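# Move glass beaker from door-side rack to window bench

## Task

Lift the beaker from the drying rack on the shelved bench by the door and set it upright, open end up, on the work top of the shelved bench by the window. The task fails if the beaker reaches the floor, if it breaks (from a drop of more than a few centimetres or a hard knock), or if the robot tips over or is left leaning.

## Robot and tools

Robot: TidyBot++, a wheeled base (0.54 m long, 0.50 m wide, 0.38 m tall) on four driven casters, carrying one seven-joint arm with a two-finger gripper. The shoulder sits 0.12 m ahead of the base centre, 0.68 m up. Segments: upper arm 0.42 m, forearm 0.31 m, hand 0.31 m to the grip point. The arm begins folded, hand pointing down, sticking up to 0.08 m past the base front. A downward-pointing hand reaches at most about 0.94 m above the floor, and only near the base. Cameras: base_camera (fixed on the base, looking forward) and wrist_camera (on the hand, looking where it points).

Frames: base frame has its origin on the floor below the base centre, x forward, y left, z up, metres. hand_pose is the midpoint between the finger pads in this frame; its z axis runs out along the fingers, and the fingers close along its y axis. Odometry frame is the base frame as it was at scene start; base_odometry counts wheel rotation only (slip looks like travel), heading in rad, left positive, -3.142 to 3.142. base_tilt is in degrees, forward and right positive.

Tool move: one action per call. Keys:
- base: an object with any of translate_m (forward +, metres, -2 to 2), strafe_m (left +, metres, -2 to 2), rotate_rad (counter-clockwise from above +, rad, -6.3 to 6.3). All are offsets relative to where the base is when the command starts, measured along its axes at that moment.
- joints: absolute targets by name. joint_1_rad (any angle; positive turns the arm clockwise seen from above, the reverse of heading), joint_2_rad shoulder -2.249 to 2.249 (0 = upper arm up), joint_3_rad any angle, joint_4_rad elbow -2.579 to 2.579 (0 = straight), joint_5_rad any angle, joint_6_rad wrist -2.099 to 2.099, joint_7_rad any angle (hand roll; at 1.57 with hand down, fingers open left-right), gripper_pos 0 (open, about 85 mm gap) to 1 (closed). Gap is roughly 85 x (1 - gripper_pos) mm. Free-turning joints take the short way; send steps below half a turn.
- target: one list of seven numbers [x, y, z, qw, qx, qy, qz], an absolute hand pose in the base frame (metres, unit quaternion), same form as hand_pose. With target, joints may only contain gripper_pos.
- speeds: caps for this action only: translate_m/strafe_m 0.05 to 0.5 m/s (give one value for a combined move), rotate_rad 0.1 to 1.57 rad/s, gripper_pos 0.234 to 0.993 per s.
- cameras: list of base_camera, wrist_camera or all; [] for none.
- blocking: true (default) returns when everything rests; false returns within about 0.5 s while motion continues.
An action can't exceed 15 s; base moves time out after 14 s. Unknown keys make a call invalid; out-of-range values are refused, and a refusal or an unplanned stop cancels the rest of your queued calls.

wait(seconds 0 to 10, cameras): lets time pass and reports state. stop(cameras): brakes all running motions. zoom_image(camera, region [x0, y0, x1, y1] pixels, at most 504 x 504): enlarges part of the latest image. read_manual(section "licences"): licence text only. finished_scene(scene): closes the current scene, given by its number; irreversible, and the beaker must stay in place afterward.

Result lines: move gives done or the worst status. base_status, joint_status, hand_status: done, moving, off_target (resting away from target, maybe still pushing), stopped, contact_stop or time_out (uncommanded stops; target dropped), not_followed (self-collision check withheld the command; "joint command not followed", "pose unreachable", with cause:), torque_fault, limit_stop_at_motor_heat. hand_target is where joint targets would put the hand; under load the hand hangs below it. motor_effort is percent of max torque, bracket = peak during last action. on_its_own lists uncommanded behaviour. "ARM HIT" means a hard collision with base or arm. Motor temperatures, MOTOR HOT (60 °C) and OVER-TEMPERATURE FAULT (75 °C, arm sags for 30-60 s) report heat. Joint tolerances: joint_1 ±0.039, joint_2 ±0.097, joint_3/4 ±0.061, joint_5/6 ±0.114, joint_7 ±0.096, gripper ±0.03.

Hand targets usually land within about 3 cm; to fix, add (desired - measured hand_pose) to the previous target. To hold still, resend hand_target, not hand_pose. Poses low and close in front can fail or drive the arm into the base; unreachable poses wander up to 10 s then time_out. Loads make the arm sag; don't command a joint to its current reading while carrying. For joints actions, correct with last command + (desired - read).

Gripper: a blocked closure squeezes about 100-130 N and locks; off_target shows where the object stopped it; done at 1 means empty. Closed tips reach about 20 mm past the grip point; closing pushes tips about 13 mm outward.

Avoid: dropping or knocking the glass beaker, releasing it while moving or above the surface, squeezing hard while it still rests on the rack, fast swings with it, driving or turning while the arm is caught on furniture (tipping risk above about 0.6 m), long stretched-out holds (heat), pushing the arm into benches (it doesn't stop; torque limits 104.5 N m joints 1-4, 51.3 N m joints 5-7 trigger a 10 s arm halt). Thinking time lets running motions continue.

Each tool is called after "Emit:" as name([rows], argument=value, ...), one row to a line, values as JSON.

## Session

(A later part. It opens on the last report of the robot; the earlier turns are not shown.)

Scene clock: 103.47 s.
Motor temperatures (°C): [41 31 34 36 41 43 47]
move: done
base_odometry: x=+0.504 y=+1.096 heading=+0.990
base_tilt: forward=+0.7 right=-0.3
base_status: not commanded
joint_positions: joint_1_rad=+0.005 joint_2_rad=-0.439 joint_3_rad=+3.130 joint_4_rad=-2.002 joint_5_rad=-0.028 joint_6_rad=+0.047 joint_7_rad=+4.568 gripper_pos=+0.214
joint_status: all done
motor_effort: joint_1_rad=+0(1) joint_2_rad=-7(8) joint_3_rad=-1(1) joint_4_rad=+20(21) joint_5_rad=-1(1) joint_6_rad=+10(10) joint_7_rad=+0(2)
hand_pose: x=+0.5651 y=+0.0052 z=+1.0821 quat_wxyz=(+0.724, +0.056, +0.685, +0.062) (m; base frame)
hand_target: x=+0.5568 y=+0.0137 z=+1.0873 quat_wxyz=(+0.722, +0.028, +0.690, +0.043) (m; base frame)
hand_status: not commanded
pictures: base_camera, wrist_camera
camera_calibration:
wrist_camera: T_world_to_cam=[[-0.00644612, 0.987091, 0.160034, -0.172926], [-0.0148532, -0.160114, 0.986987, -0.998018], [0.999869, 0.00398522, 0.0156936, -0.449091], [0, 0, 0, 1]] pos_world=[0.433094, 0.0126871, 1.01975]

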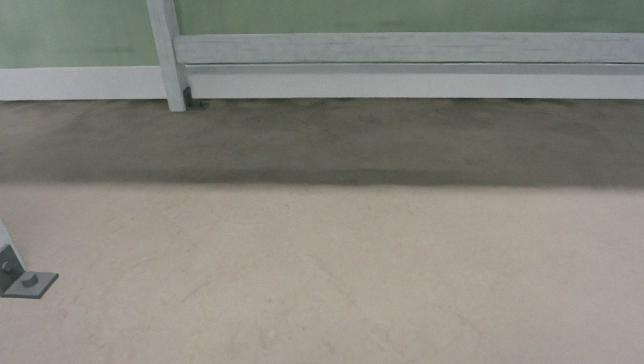

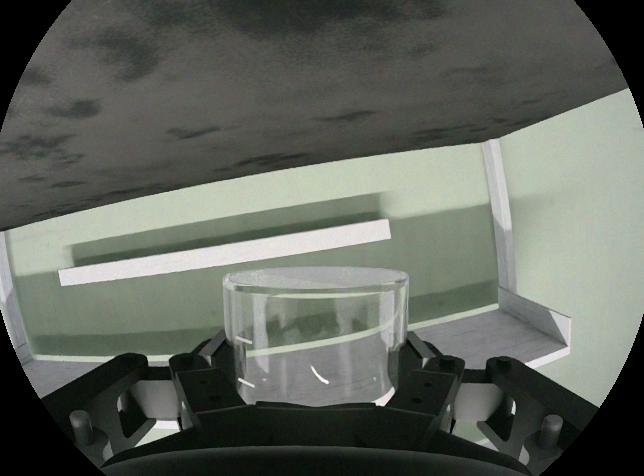

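Emit:
move(joints={"joint_2_rad":-0.45,"joint_4_rad":-2.2,"joint_6_rad":0.19,"joint_7_rad":-1.492}, base={"translate_m":-0.012}, speeds={"translate_m":0.1})

Scene clock: 106.40 s.
Motor temperatures (°C): [41 31 34 36 41 43 47]
move: done
base_odometry: x=+0.497 y=+1.086 heading=+0.990
base_tilt: forward=+0.8 right=-0.3
base_status: done
joint_positions: joint_1_rad=+0.005 joint_2_rad=-0.451 joint_3_rad=+3.130 joint_4_rad=-2.183 joint_5_rad=-0.028 joint_6_rad=+0.128 joint_7_rad=+4.713 gripper_pos=+0.214
joint_status: all done
motor_effort: joint_1_rad=+0(1) joint_2_rad=-7(12) joint_3_rad=-1(1) joint_4_rad=+20(22) joint_5_rad=-1(1) joint_6_rad=+10(11) joint_7_rad=+0(1)
hand_pose: x=+0.5570 y=+0.0041 z=+0.9996 quat_wxyz=(+0.695, +0.008, +0.719, +0.008) (m; base frame)
hand_target: x=+0.5563 y=+0.0106 z=+1.0078 quat_wxyz=(+0.711, -0.021, +0.703, -0.013) (m; base frame)
hand_status: not commanded
pictures: base_camera, wrist_camera
camera_calibration:
wrist_camera: T_world_to_cam=[[0.00553534, 0.999861, 0.0157129, -0.0211264], [0.0719547, -0.0160707, 0.997278, -0.97616], [0.997393, -0.00438966, -0.0720337, -0.35061], [0, 0, 0, 1]] pos_world=[0.420052, 0.00389682, 0.948579]

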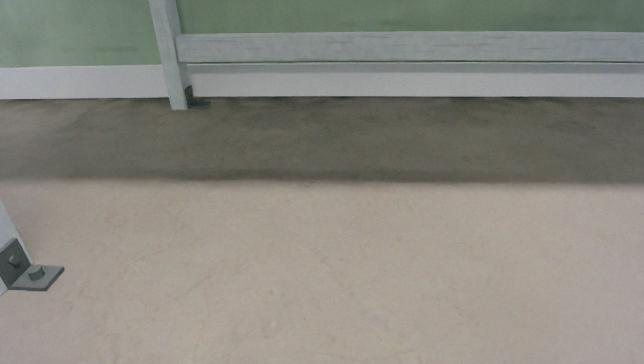

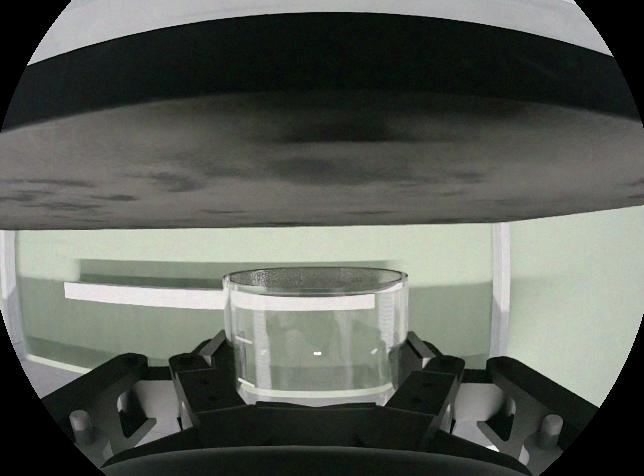

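Emit:
move(joints={"joint_2_rad":-0.43,"joint_4_rad":-2.26,"joint_6_rad":0.268}, cameras=["wrist_camera"])

Scene clock: 108.17 s.
Motor temperatures (°C): [41 31 34 36 41 43 47]
move: done
base_odometry: x=+0.497 y=+1.086 heading=+0.990
base_tilt: forward=+0.8 right=-0.3
base_status: not commanded
joint_positions: joint_1_rad=+0.005 joint_2_rad=-0.437 joint_3_rad=+3.130 joint_4_rad=-2.242 joint_5_rad=-0.028 joint_6_rad=+0.209 joint_7_rad=+4.715 gripper_pos=+0.214
joint_status: all done
motor_effort: joint_1_rad=+0(1) joint_2_rad=-6(8) joint_3_rad=-1(2) joint_4_rad=+20(21) joint_5_rad=+0(1) joint_6_rad=+10(10) joint_7_rad=+0(1)
hand_pose: x=+0.5577 y=+0.0033 z=+0.9820 quat_wxyz=(+0.698, +0.007, +0.716, +0.007) (m; base frame)
hand_target: x=+0.5584 y=+0.0094 z=+0.9862 quat_wxyz=(+0.710, -0.021, +0.704, -0.014) (m; base frame)
hand_status: not commanded
pictures: wrist_camera
camera_calibration:
wrist_camera: T_world_to_cam=[[0.00747818, 0.999882, 0.0134286, -0.0189028], [0.064221, -0.0138815, 0.997839, -0.954824], [0.997908, -0.00659962, -0.0643172, -0.360484], [0, 0, 0, 1]] pos_world=[0.421191, 0.00326708, 0.929829]

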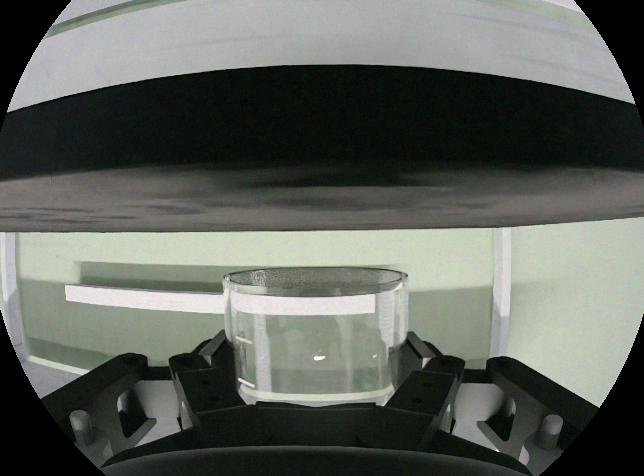

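Emit:
move(joints={"joint_2_rad":-0.425,"joint_4_rad":-2.278,"joint_6_rad":0.291}, cameras=[])

Emit:
move(joints={"joint_2_rad":-0.422,"joint_4_rad":-2.29,"joint_6_rad":0.306}, cameras=["wrist_camera"])

Scene clock: 109.10 s.
Motor temperatures (°C): [41 31 34 36 41 43 47]
move: done
base_odometry: x=+0.497 y=+1.086 heading=+0.990
base_tilt: forward=+0.8 right=-0.3
base_status: not commanded
joint_positions: joint_1_rad=+0.005 joint_2_rad=-0.435 joint_3_rad=+3.130 joint_4_rad=-2.259 joint_5_rad=-0.028 joint_6_rad=+0.234 joint_7_rad=+4.715 gripper_pos=+0.214
joint_status: all done
motor_effort: joint_1_rad=+0(1) joint_2_rad=-6(8) joint_3_rad=+0(1) joint_4_rad=+20(21) joint_5_rad=-1(1) joint_6_rad=+10(10) joint_7_rad=+0(1)
hand_pose: x=+0.5572 y=+0.0031 z=+0.9783 quat_wxyz=(+0.700, +0.008, +0.714, +0.007) (m; base frame)
hand_target: x=+0.5584 y=+0.0091 z=+0.9801 quat_wxyz=(+0.710, -0.020, +0.704, -0.015) (m; base frame)
hand_status: not commanded
pictures: none
No camera images: "cameras" was empty.

Scene clock: 109.63 s.
Motor temperatures (°C): [41 31 34 36 41 43 47]
move: done
base_odometry: x=+0.497 y=+1.086 heading=+0.990
base_tilt: forward=+0.8 right=-0.3
base_status: not commanded
joint_positions: joint_1_rad=+0.005 joint_2_rad=-0.433 joint_3_rad=+3.130 joint_4_rad=-2.270 joint_5_rad=-0.028 joint_6_rad=+0.249 joint_7_rad=+4.715 gripper_pos=+0.214
joint_status: all done
motor_effort: joint_1_rad=+0(1) joint_2_rad=-7(7) joint_3_rad=-1(1) joint_4_rad=+20(20) joint_5_rad=-1(1) joint_6_rad=+10(11) joint_7_rad=+0(1)
hand_pose: x=+0.5570 y=+0.0029 z=+0.9754 quat_wxyz=(+0.701, +0.008, +0.713, +0.006) (m; base frame)
hand_target: x=+0.5582 y=+0.0089 z=+0.9761 quat_wxyz=(+0.710, -0.020, +0.704, -0.015) (m; base frame)
hand_status: not commanded
pictures: wrist_camera
camera_calibration:
wrist_camera: T_world_to_cam=[[0.00840026, 0.999878, 0.0131795, -0.0186998], [0.0562264, -0.0136314, 0.998325, -0.944285], [0.998383, -0.00764515, -0.056334, -0.368214], [0, 0, 0, 1]] pos_world=[0.42087, 0.00301048, 0.922207]

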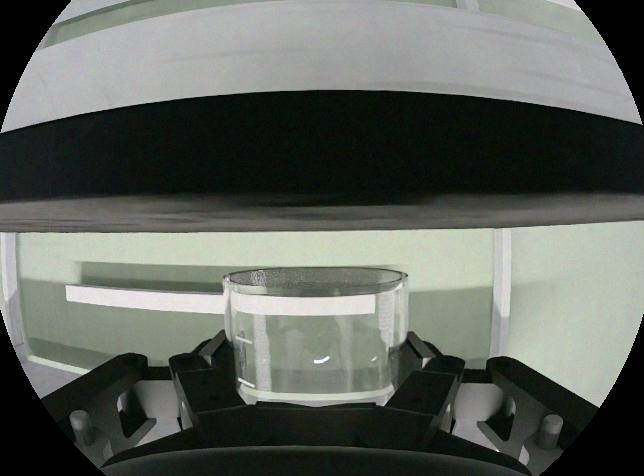

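Emit:
move(joints={"joint_2_rad":-0.41,"joint_4_rad":-2.298,"joint_6_rad":0.31}, cameras=[])

Emit:
move(joints={"joint_2_rad":-0.406,"joint_4_rad":-2.308,"joint_6_rad":0.323}, cameras=["wrist_camera"])

Scene clock: 111.93 s.
Motor temperatures (°C): [41 31 34 36 41 43 47]
move: done
base_odometry: x=+0.497 y=+1.086 heading=+0.990
base_tilt: forward=+0.7 right=-0.2
base_status: not commanded
joint_positions: joint_1_rad=+0.005 joint_2_rad=-0.419 joint_3_rad=+3.130 joint_4_rad=-2.277 joint_5_rad=-0.028 joint_6_rad=+0.253 joint_7_rad=+4.715 gripper_pos=+0.214
joint_status: all done
motor_effort: joint_1_rad=+0(0) joint_2_rad=-6(8) joint_3_rad=-1(1) joint_4_rad=+20(20) joint_5_rad=-1(1) joint_6_rad=+9(10) joint_7_rad=+0(1)
hand_pose: x=+0.5604 y=+0.0028 z=+0.9663 quat_wxyz=(+0.695, +0.008, +0.719, +0.006) (m; base frame)
hand_target: x=+0.5609 y=+0.0088 z=+0.9672 quat_wxyz=(+0.704, -0.020, +0.709, -0.015) (m; base frame)
hand_status: not commanded
pictures: none
No camera images: "cameras" was empty.

Scene clock: 112.47 s.
Motor temperatures (°C): [41 31 34 36 41 43 47]
move: done
base_odometry: x=+0.497 y=+1.086 heading=+0.990
base_tilt: forward=+0.8 right=-0.2
base_status: not commanded
joint_positions: joint_1_rad=+0.005 joint_2_rad=-0.416 joint_3_rad=+3.130 joint_4_rad=-2.287 joint_5_rad=-0.028 joint_6_rad=+0.266 joint_7_rad=+4.715 gripper_pos=+0.214
joint_status: all done
motor_effort: joint_1_rad=+0(1) joint_2_rad=-7(7) joint_3_rad=-1(1) joint_4_rad=+20(20) joint_5_rad=-1(1) joint_6_rad=+10(10) joint_7_rad=-1(1)
hand_pose: x=+0.5602 y=+0.0027 z=+0.9627 quat_wxyz=(+0.695, +0.008, +0.719, +0.006) (m; base frame)
hand_target: x=+0.5611 y=+0.0086 z=+0.9634 quat_wxyz=(+0.704, -0.020, +0.710, -0.015) (m; base frame)
hand_status: not commanded
pictures: wrist_camera
camera_calibration:
wrist_camera: T_world_to_cam=[[0.00907129, 0.999876, 0.0128545, -0.0184256], [0.0734492, -0.0134866, 0.997208, -0.940339], [0.997258, -0.00810181, -0.0735625, -0.354943], [0, 0, 0, 1]] pos_world=[0.423204, 0.00286573, 0.91184]

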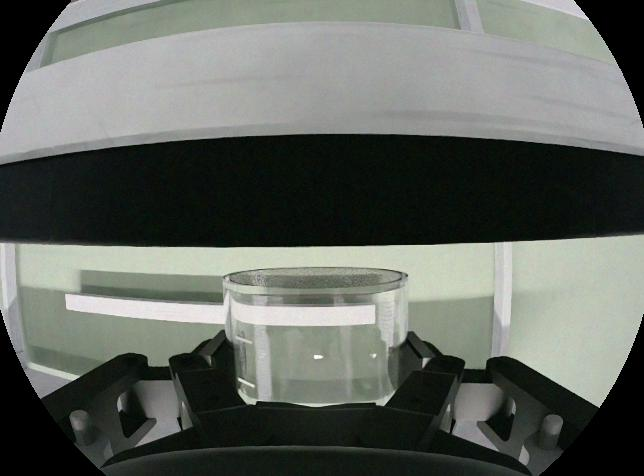

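Emit:
move(joints={"joint_2_rad":-0.402,"joint_4_rad":-2.318,"joint_6_rad":0.334}, cameras=[])

Emit:
move(joints={"joint_2_rad":-0.397,"joint_4_rad":-2.328,"joint_6_rad":0.345}, cameras=["wrist_camera"])

Scene clock: 113.90 s.
Motor temperatures (°C): [41 31 34 36 41 43 47]
move: done
base_odometry: x=+0.497 y=+1.086 heading=+0.990
base_tilt: forward=+0.7 right=-0.3
base_status: not commanded
joint_positions: joint_1_rad=+0.005 joint_2_rad=-0.412 joint_3_rad=+3.130 joint_4_rad=-2.297 joint_5_rad=-0.028 joint_6_rad=+0.277 joint_7_rad=+4.715 gripper_pos=+0.214
joint_status: all done
motor_effort: joint_1_rad=+0(0) joint_2_rad=-7(8) joint_3_rad=+0(1) joint_4_rad=+19(20) joint_5_rad=-1(1) joint_6_rad=+9(10) joint_7_rad=-1(1)
hand_pose: x=+0.5603 y=+0.0026 z=+0.9584 quat_wxyz=(+0.694, +0.008, +0.720, +0.006) (m; base frame)
hand_target: x=+0.5612 y=+0.0084 z=+0.9590 quat_wxyz=(+0.703, -0.020, +0.711, -0.015) (m; base frame)
hand_status: not commanded
pictures: none
No camera images: "cameras" was empty.

Scene clock: 114.43 s.
Motor temperatures (°C): [41 31 34 36 41 43 47]
move: done
base_odometry: x=+0.497 y=+1.086 heading=+0.990
base_tilt: forward=+0.8 right=-0.3
base_status: not commanded
joint_positions: joint_1_rad=+0.005 joint_2_rad=-0.407 joint_3_rad=+3.130 joint_4_rad=-2.307 joint_5_rad=-0.028 joint_6_rad=+0.288 joint_7_rad=+4.715 gripper_pos=+0.214
joint_status: all done
motor_effort: joint_1_rad=+0(1) joint_2_rad=-6(8) joint_3_rad=-1(1) joint_4_rad=+20(20) joint_5_rad=+0(1) joint_6_rad=+9(10) joint_7_rad=+0(1)
hand_pose: x=+0.5607 y=+0.0025 z=+0.9535 quat_wxyz=(+0.692, +0.008, +0.722, +0.006) (m; base frame)
hand_target: x=+0.5615 y=+0.0082 z=+0.9541 quat_wxyz=(+0.701, -0.020, +0.712, -0.015) (m; base frame)
hand_status: not commanded
pictures: wrist_camera
camera_calibration:
wrist_camera: T_world_to_cam=[[0.00973404, 0.999873, 0.0125945, -0.0182035], [0.0799144, -0.0133327, 0.996713, -0.934408], [0.996754, -0.00869556, -0.0800341, -0.349648], [0, 0, 0, 1]] pos_world=[0.423363, 0.00270262, 0.903582]

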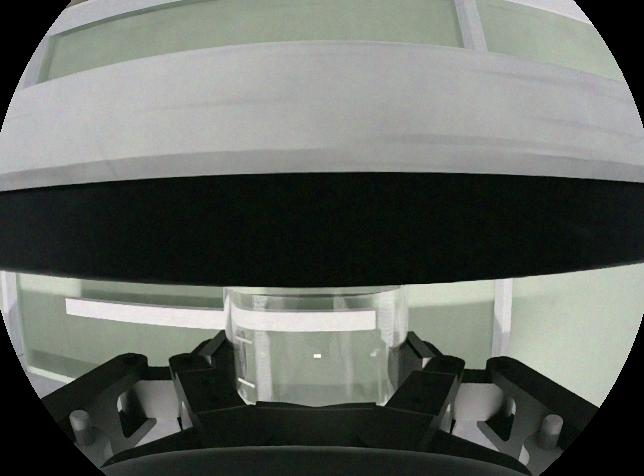

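Emit:
move(joints={"joint_2_rad":-0.393,"joint_4_rad":-2.334,"joint_6_rad":0.35}, cameras=[])

Emit:
move(joints={"joint_2_rad":-0.389,"joint_4_rad":-2.34,"joint_6_rad":0.355}, cameras=["wrist_camera"])

Scene clock: 115.47 s.
Motor temperatures (°C): [41 31 34 36 41 43 47]
move: done
base_odometry: x=+0.497 y=+1.086 heading=+0.990
base_tilt: forward=+0.8 right=-0.3
base_status: not commanded
joint_positions: joint_1_rad=+0.005 joint_2_rad=-0.405 joint_3_rad=+3.130 joint_4_rad=-2.311 joint_5_rad=-0.028 joint_6_rad=+0.294 joint_7_rad=+4.715 gripper_pos=+0.214
joint_status: all done
motor_effort: joint_1_rad=+0(1) joint_2_rad=-7(8) joint_3_rad=+0(1) joint_4_rad=+19(20) joint_5_rad=-1(1) joint_6_rad=+9(10) joint_7_rad=+0(1)
hand_pose: x=+0.5610 y=+0.0024 z=+0.9520 quat_wxyz=(+0.692, +0.008, +0.722, +0.006) (m; base frame)
hand_target: x=+0.5618 y=+0.0081 z=+0.9503 quat_wxyz=(+0.700, -0.020, +0.714, -0.015) (m; base frame)
hand_status: not commanded
pictures: none
No camera images: "cameras" was empty.

Scene clock: 115.93 s.
Motor temperatures (°C): [41 31 34 36 41 43 47]
move: done
base_odometry: x=+0.497 y=+1.086 heading=+0.990
base_tilt: forward=+0.8 right=-0.3
base_status: not commanded
joint_positions: joint_1_rad=+0.005 joint_2_rad=-0.403 joint_3_rad=+3.130 joint_4_rad=-2.314 joint_5_rad=-0.028 joint_6_rad=+0.302 joint_7_rad=+4.715 gripper_pos=+0.214
joint_status: all done
motor_effort: joint_1_rad=+0(0) joint_2_rad=-5(8) joint_3_rad=-1(1) joint_4_rad=+19(19) joint_5_rad=-1(1) joint_6_rad=+9(9) joint_7_rad=+0(1)
hand_pose: x=+0.5612 y=+0.0024 z=+0.9519 quat_wxyz=(+0.693, +0.008, +0.720, +0.006) (m; base frame)
hand_target: x=+0.5622 y=+0.0080 z=+0.9464 quat_wxyz=(+0.698, -0.020, +0.716, -0.015) (m; base frame)
hand_status: not commanded
pictures: wrist_camera
camera_calibration:
wrist_camera: T_world_to_cam=[[0.0100405, 0.999872, 0.0124924, -0.0181335], [0.0767497, -0.0132268, 0.996963, -0.931248], [0.997, -0.00905125, -0.0768726, -0.353406], [0, 0, 0, 1]] pos_world=[0.424001, 0.00261499, 0.901479]

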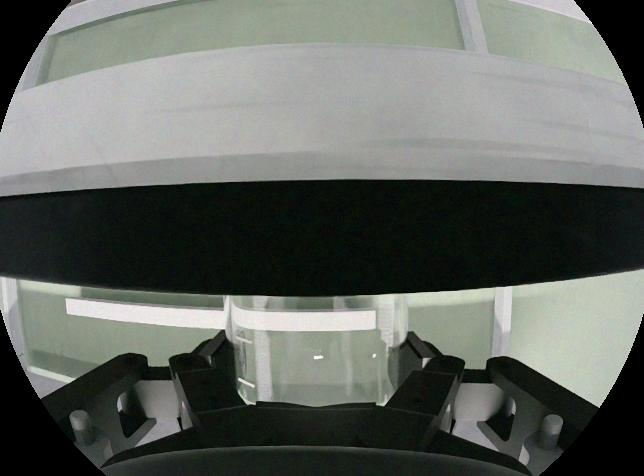

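Emit:
move(joints={"joint_2_rad":-0.395,"joint_4_rad":-2.334,"joint_6_rad":0.35}, cameras=[])

Emit:
move(joints={"gripper_pos":0.15}, speeds={"gripper_pos":0.234}, cameras=["wrist_camera"])

Scene clock: 117.07 s.
Motor temperatures (°C): [41 31 34 36 41 43 47]
move: done
base_odometry: x=+0.497 y=+1.086 heading=+0.990
base_tilt: forward=+0.8 right=-0.3
base_status: not commanded
joint_positions: joint_1_rad=+0.005 joint_2_rad=-0.403 joint_3_rad=+3.130 joint_4_rad=-2.314 joint_5_rad=-0.028 joint_6_rad=+0.302 joint_7_rad=+4.715 gripper_pos=+0.214
joint_status: all done
motor_effort: joint_1_rad=-1(1) joint_2_rad=-6(7) joint_3_rad=+0(1) joint_4_rad=+19(19) joint_5_rad=+0(1) joint_6_rad=+9(10) joint_7_rad=-1(1)
hand_pose: x=+0.5612 y=+0.0024 z=+0.9518 quat_wxyz=(+0.693, +0.008, +0.720, +0.006) (m; base frame)
hand_target: x=+0.5613 y=+0.0081 z=+0.9512 quat_wxyz=(+0.700, -0.020, +0.713, -0.015) (m; base frame)
hand_status: not commanded
pictures: none
No camera images: "cameras" was empty.

Scene clock: 117.73 s.
Motor temperatures (°C): [41 31 34 36 41 43 47]
move: done
base_odometry: x=+0.497 y=+1.086 heading=+0.990
base_tilt: forward=+0.7 right=-0.3
base_status: not commanded
joint_positions: joint_1_rad=+0.005 joint_2_rad=-0.403 joint_3_rad=+3.130 joint_4_rad=-2.314 joint_5_rad=-0.028 joint_6_rad=+0.302 joint_7_rad=+4.715 gripper_pos=+0.152
joint_status: all done
motor_effort: joint_1_rad=+0(1) joint_2_rad=-7(7) joint_3_rad=-1(1) joint_4_rad=+18(19) joint_5_rad=+0(1) joint_6_rad=+8(9) joint_7_rad=-1(1)
hand_pose: x=+0.5612 y=+0.0024 z=+0.9518 quat_wxyz=(+0.693, +0.008, +0.720, +0.006) (m; base frame)
hand_target: x=+0.5613 y=+0.0081 z=+0.9512 quat_wxyz=(+0.700, -0.020, +0.713, -0.015) (m; base frame)
hand_status: not commanded
pictures: wrist_camera
camera_calibration:
wrist_camera: T_world_to_cam=[[0.0100391, 0.999872, 0.012431, -0.0180737], [0.0768085, -0.0131659, 0.996959, -0.931248], [0.996995, -0.00905374, -0.0769308, -0.353355], [0, 0, 0, 1]] pos_world=[0.424002, 0.00261148, 0.901456]

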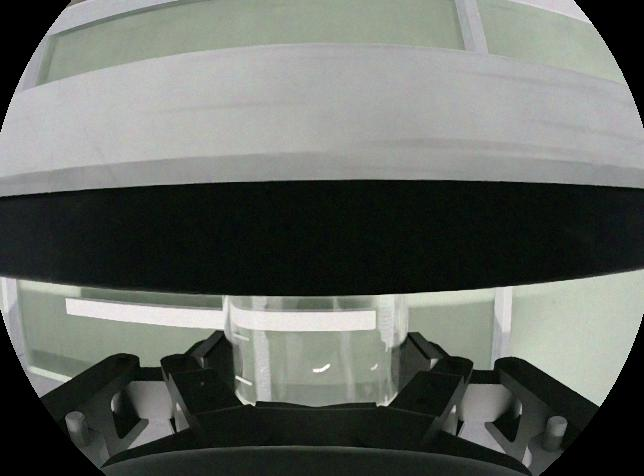

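Emit:
move(joints={"gripper_pos":0.0}, speeds={"gripper_pos":0.3}, cameras=[])

Emit:
move(base={"translate_m":-0.25}, speeds={"translate_m":0.15}, cameras=["wrist_camera"])

Scene clock: 119.13 s.
Motor temperatures (°C): [41 31 34 36 41 43 47]
move: done
base_odometry: x=+0.497 y=+1.086 heading=+0.990
base_tilt: forward=+0.8 right=-0.3
base_status: not commanded
joint_positions: joint_1_rad=+0.005 joint_2_rad=-0.403 joint_3_rad=+3.130 joint_4_rad=-2.314 joint_5_rad=-0.028 joint_6_rad=+0.302 joint_7_rad=+4.715 gripper_pos=+0.000
joint_status: all done
motor_effort: joint_1_rad=+0(0) joint_2_rad=-5(7) joint_3_rad=-1(1) joint_4_rad=+18(19) joint_5_rad=-1(1) joint_6_rad=+8(9) joint_7_rad=-1(1)
hand_pose: x=+0.5612 y=+0.0024 z=+0.9518 quat_wxyz=(+0.693, +0.008, +0.720, +0.006) (m; base frame)
hand_target: x=+0.5613 y=+0.0081 z=+0.9512 quat_wxyz=(+0.700, -0.020, +0.713, -0.015) (m; base frame)
hand_status: not commanded
pictures: none
No camera images: "cameras" was empty.

Scene clock: 121.40 s.
Motor temperatures (°C): [41 31 34 36 41 43 47]
move: done
base_odometry: x=+0.360 y=+0.877 heading=+0.991
base_tilt: forward=+0.7 right=-0.3
base_status: done
joint_positions: joint_1_rad=+0.005 joint_2_rad=-0.397 joint_3_rad=+3.130 joint_4_rad=-2.314 joint_5_rad=-0.028 joint_6_rad=+0.302 joint_7_rad=+4.715 gripper_pos=+0.000
joint_status: not commanded
motor_effort: joint_1_rad=+0(1) joint_2_rad=-7(9) joint_3_rad=-1(2) joint_4_rad=+18(19) joint_5_rad=+0(1) joint_6_rad=+8(9) joint_7_rad=-1(1)
hand_pose: x=+0.5628 y=+0.0023 z=+0.9492 quat_wxyz=(+0.691, +0.008, +0.723, +0.006) (m; base frame)
hand_target: x=+0.5613 y=+0.0081 z=+0.9512 quat_wxyz=(+0.700, -0.020, +0.713, -0.015) (m; base frame)
hand_status: not commanded
pictures: wrist_camera
camera_calibration:
wrist_camera: T_world_to_cam=[[0.010111, 0.999873, 0.0123397, -0.0180027], [0.0826942, -0.0131341, 0.996488, -0.931621], [0.996524, -0.0090551, -0.0828165, -0.349304], [0, 0, 0, 1]] pos_world=[0.425311, 0.00260144, 0.899644]

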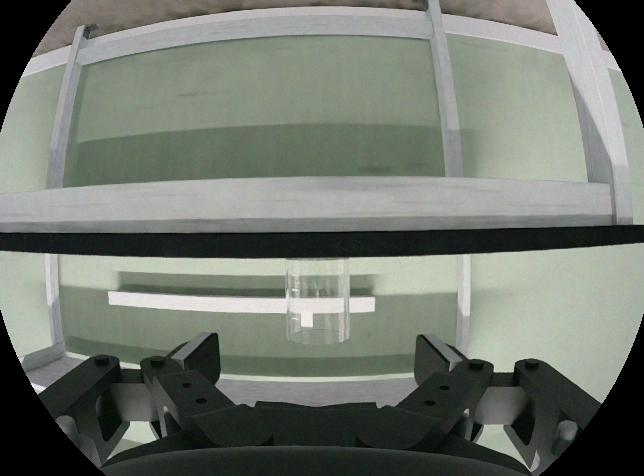

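Emit:
zoom_image(camera="wrist_camera", region=[250, 240, 390, 360])

Scaled by 3.600.

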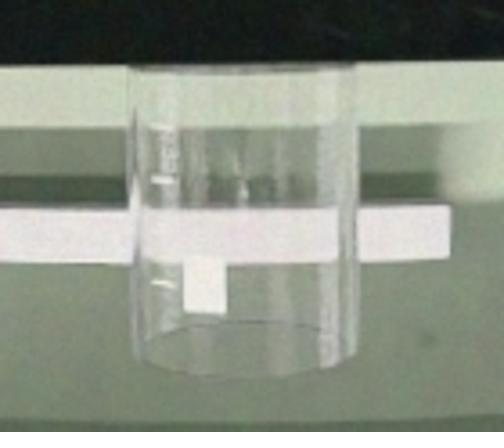

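Emit:
finished_scene(scene=2)

The scene is finished: the task was done.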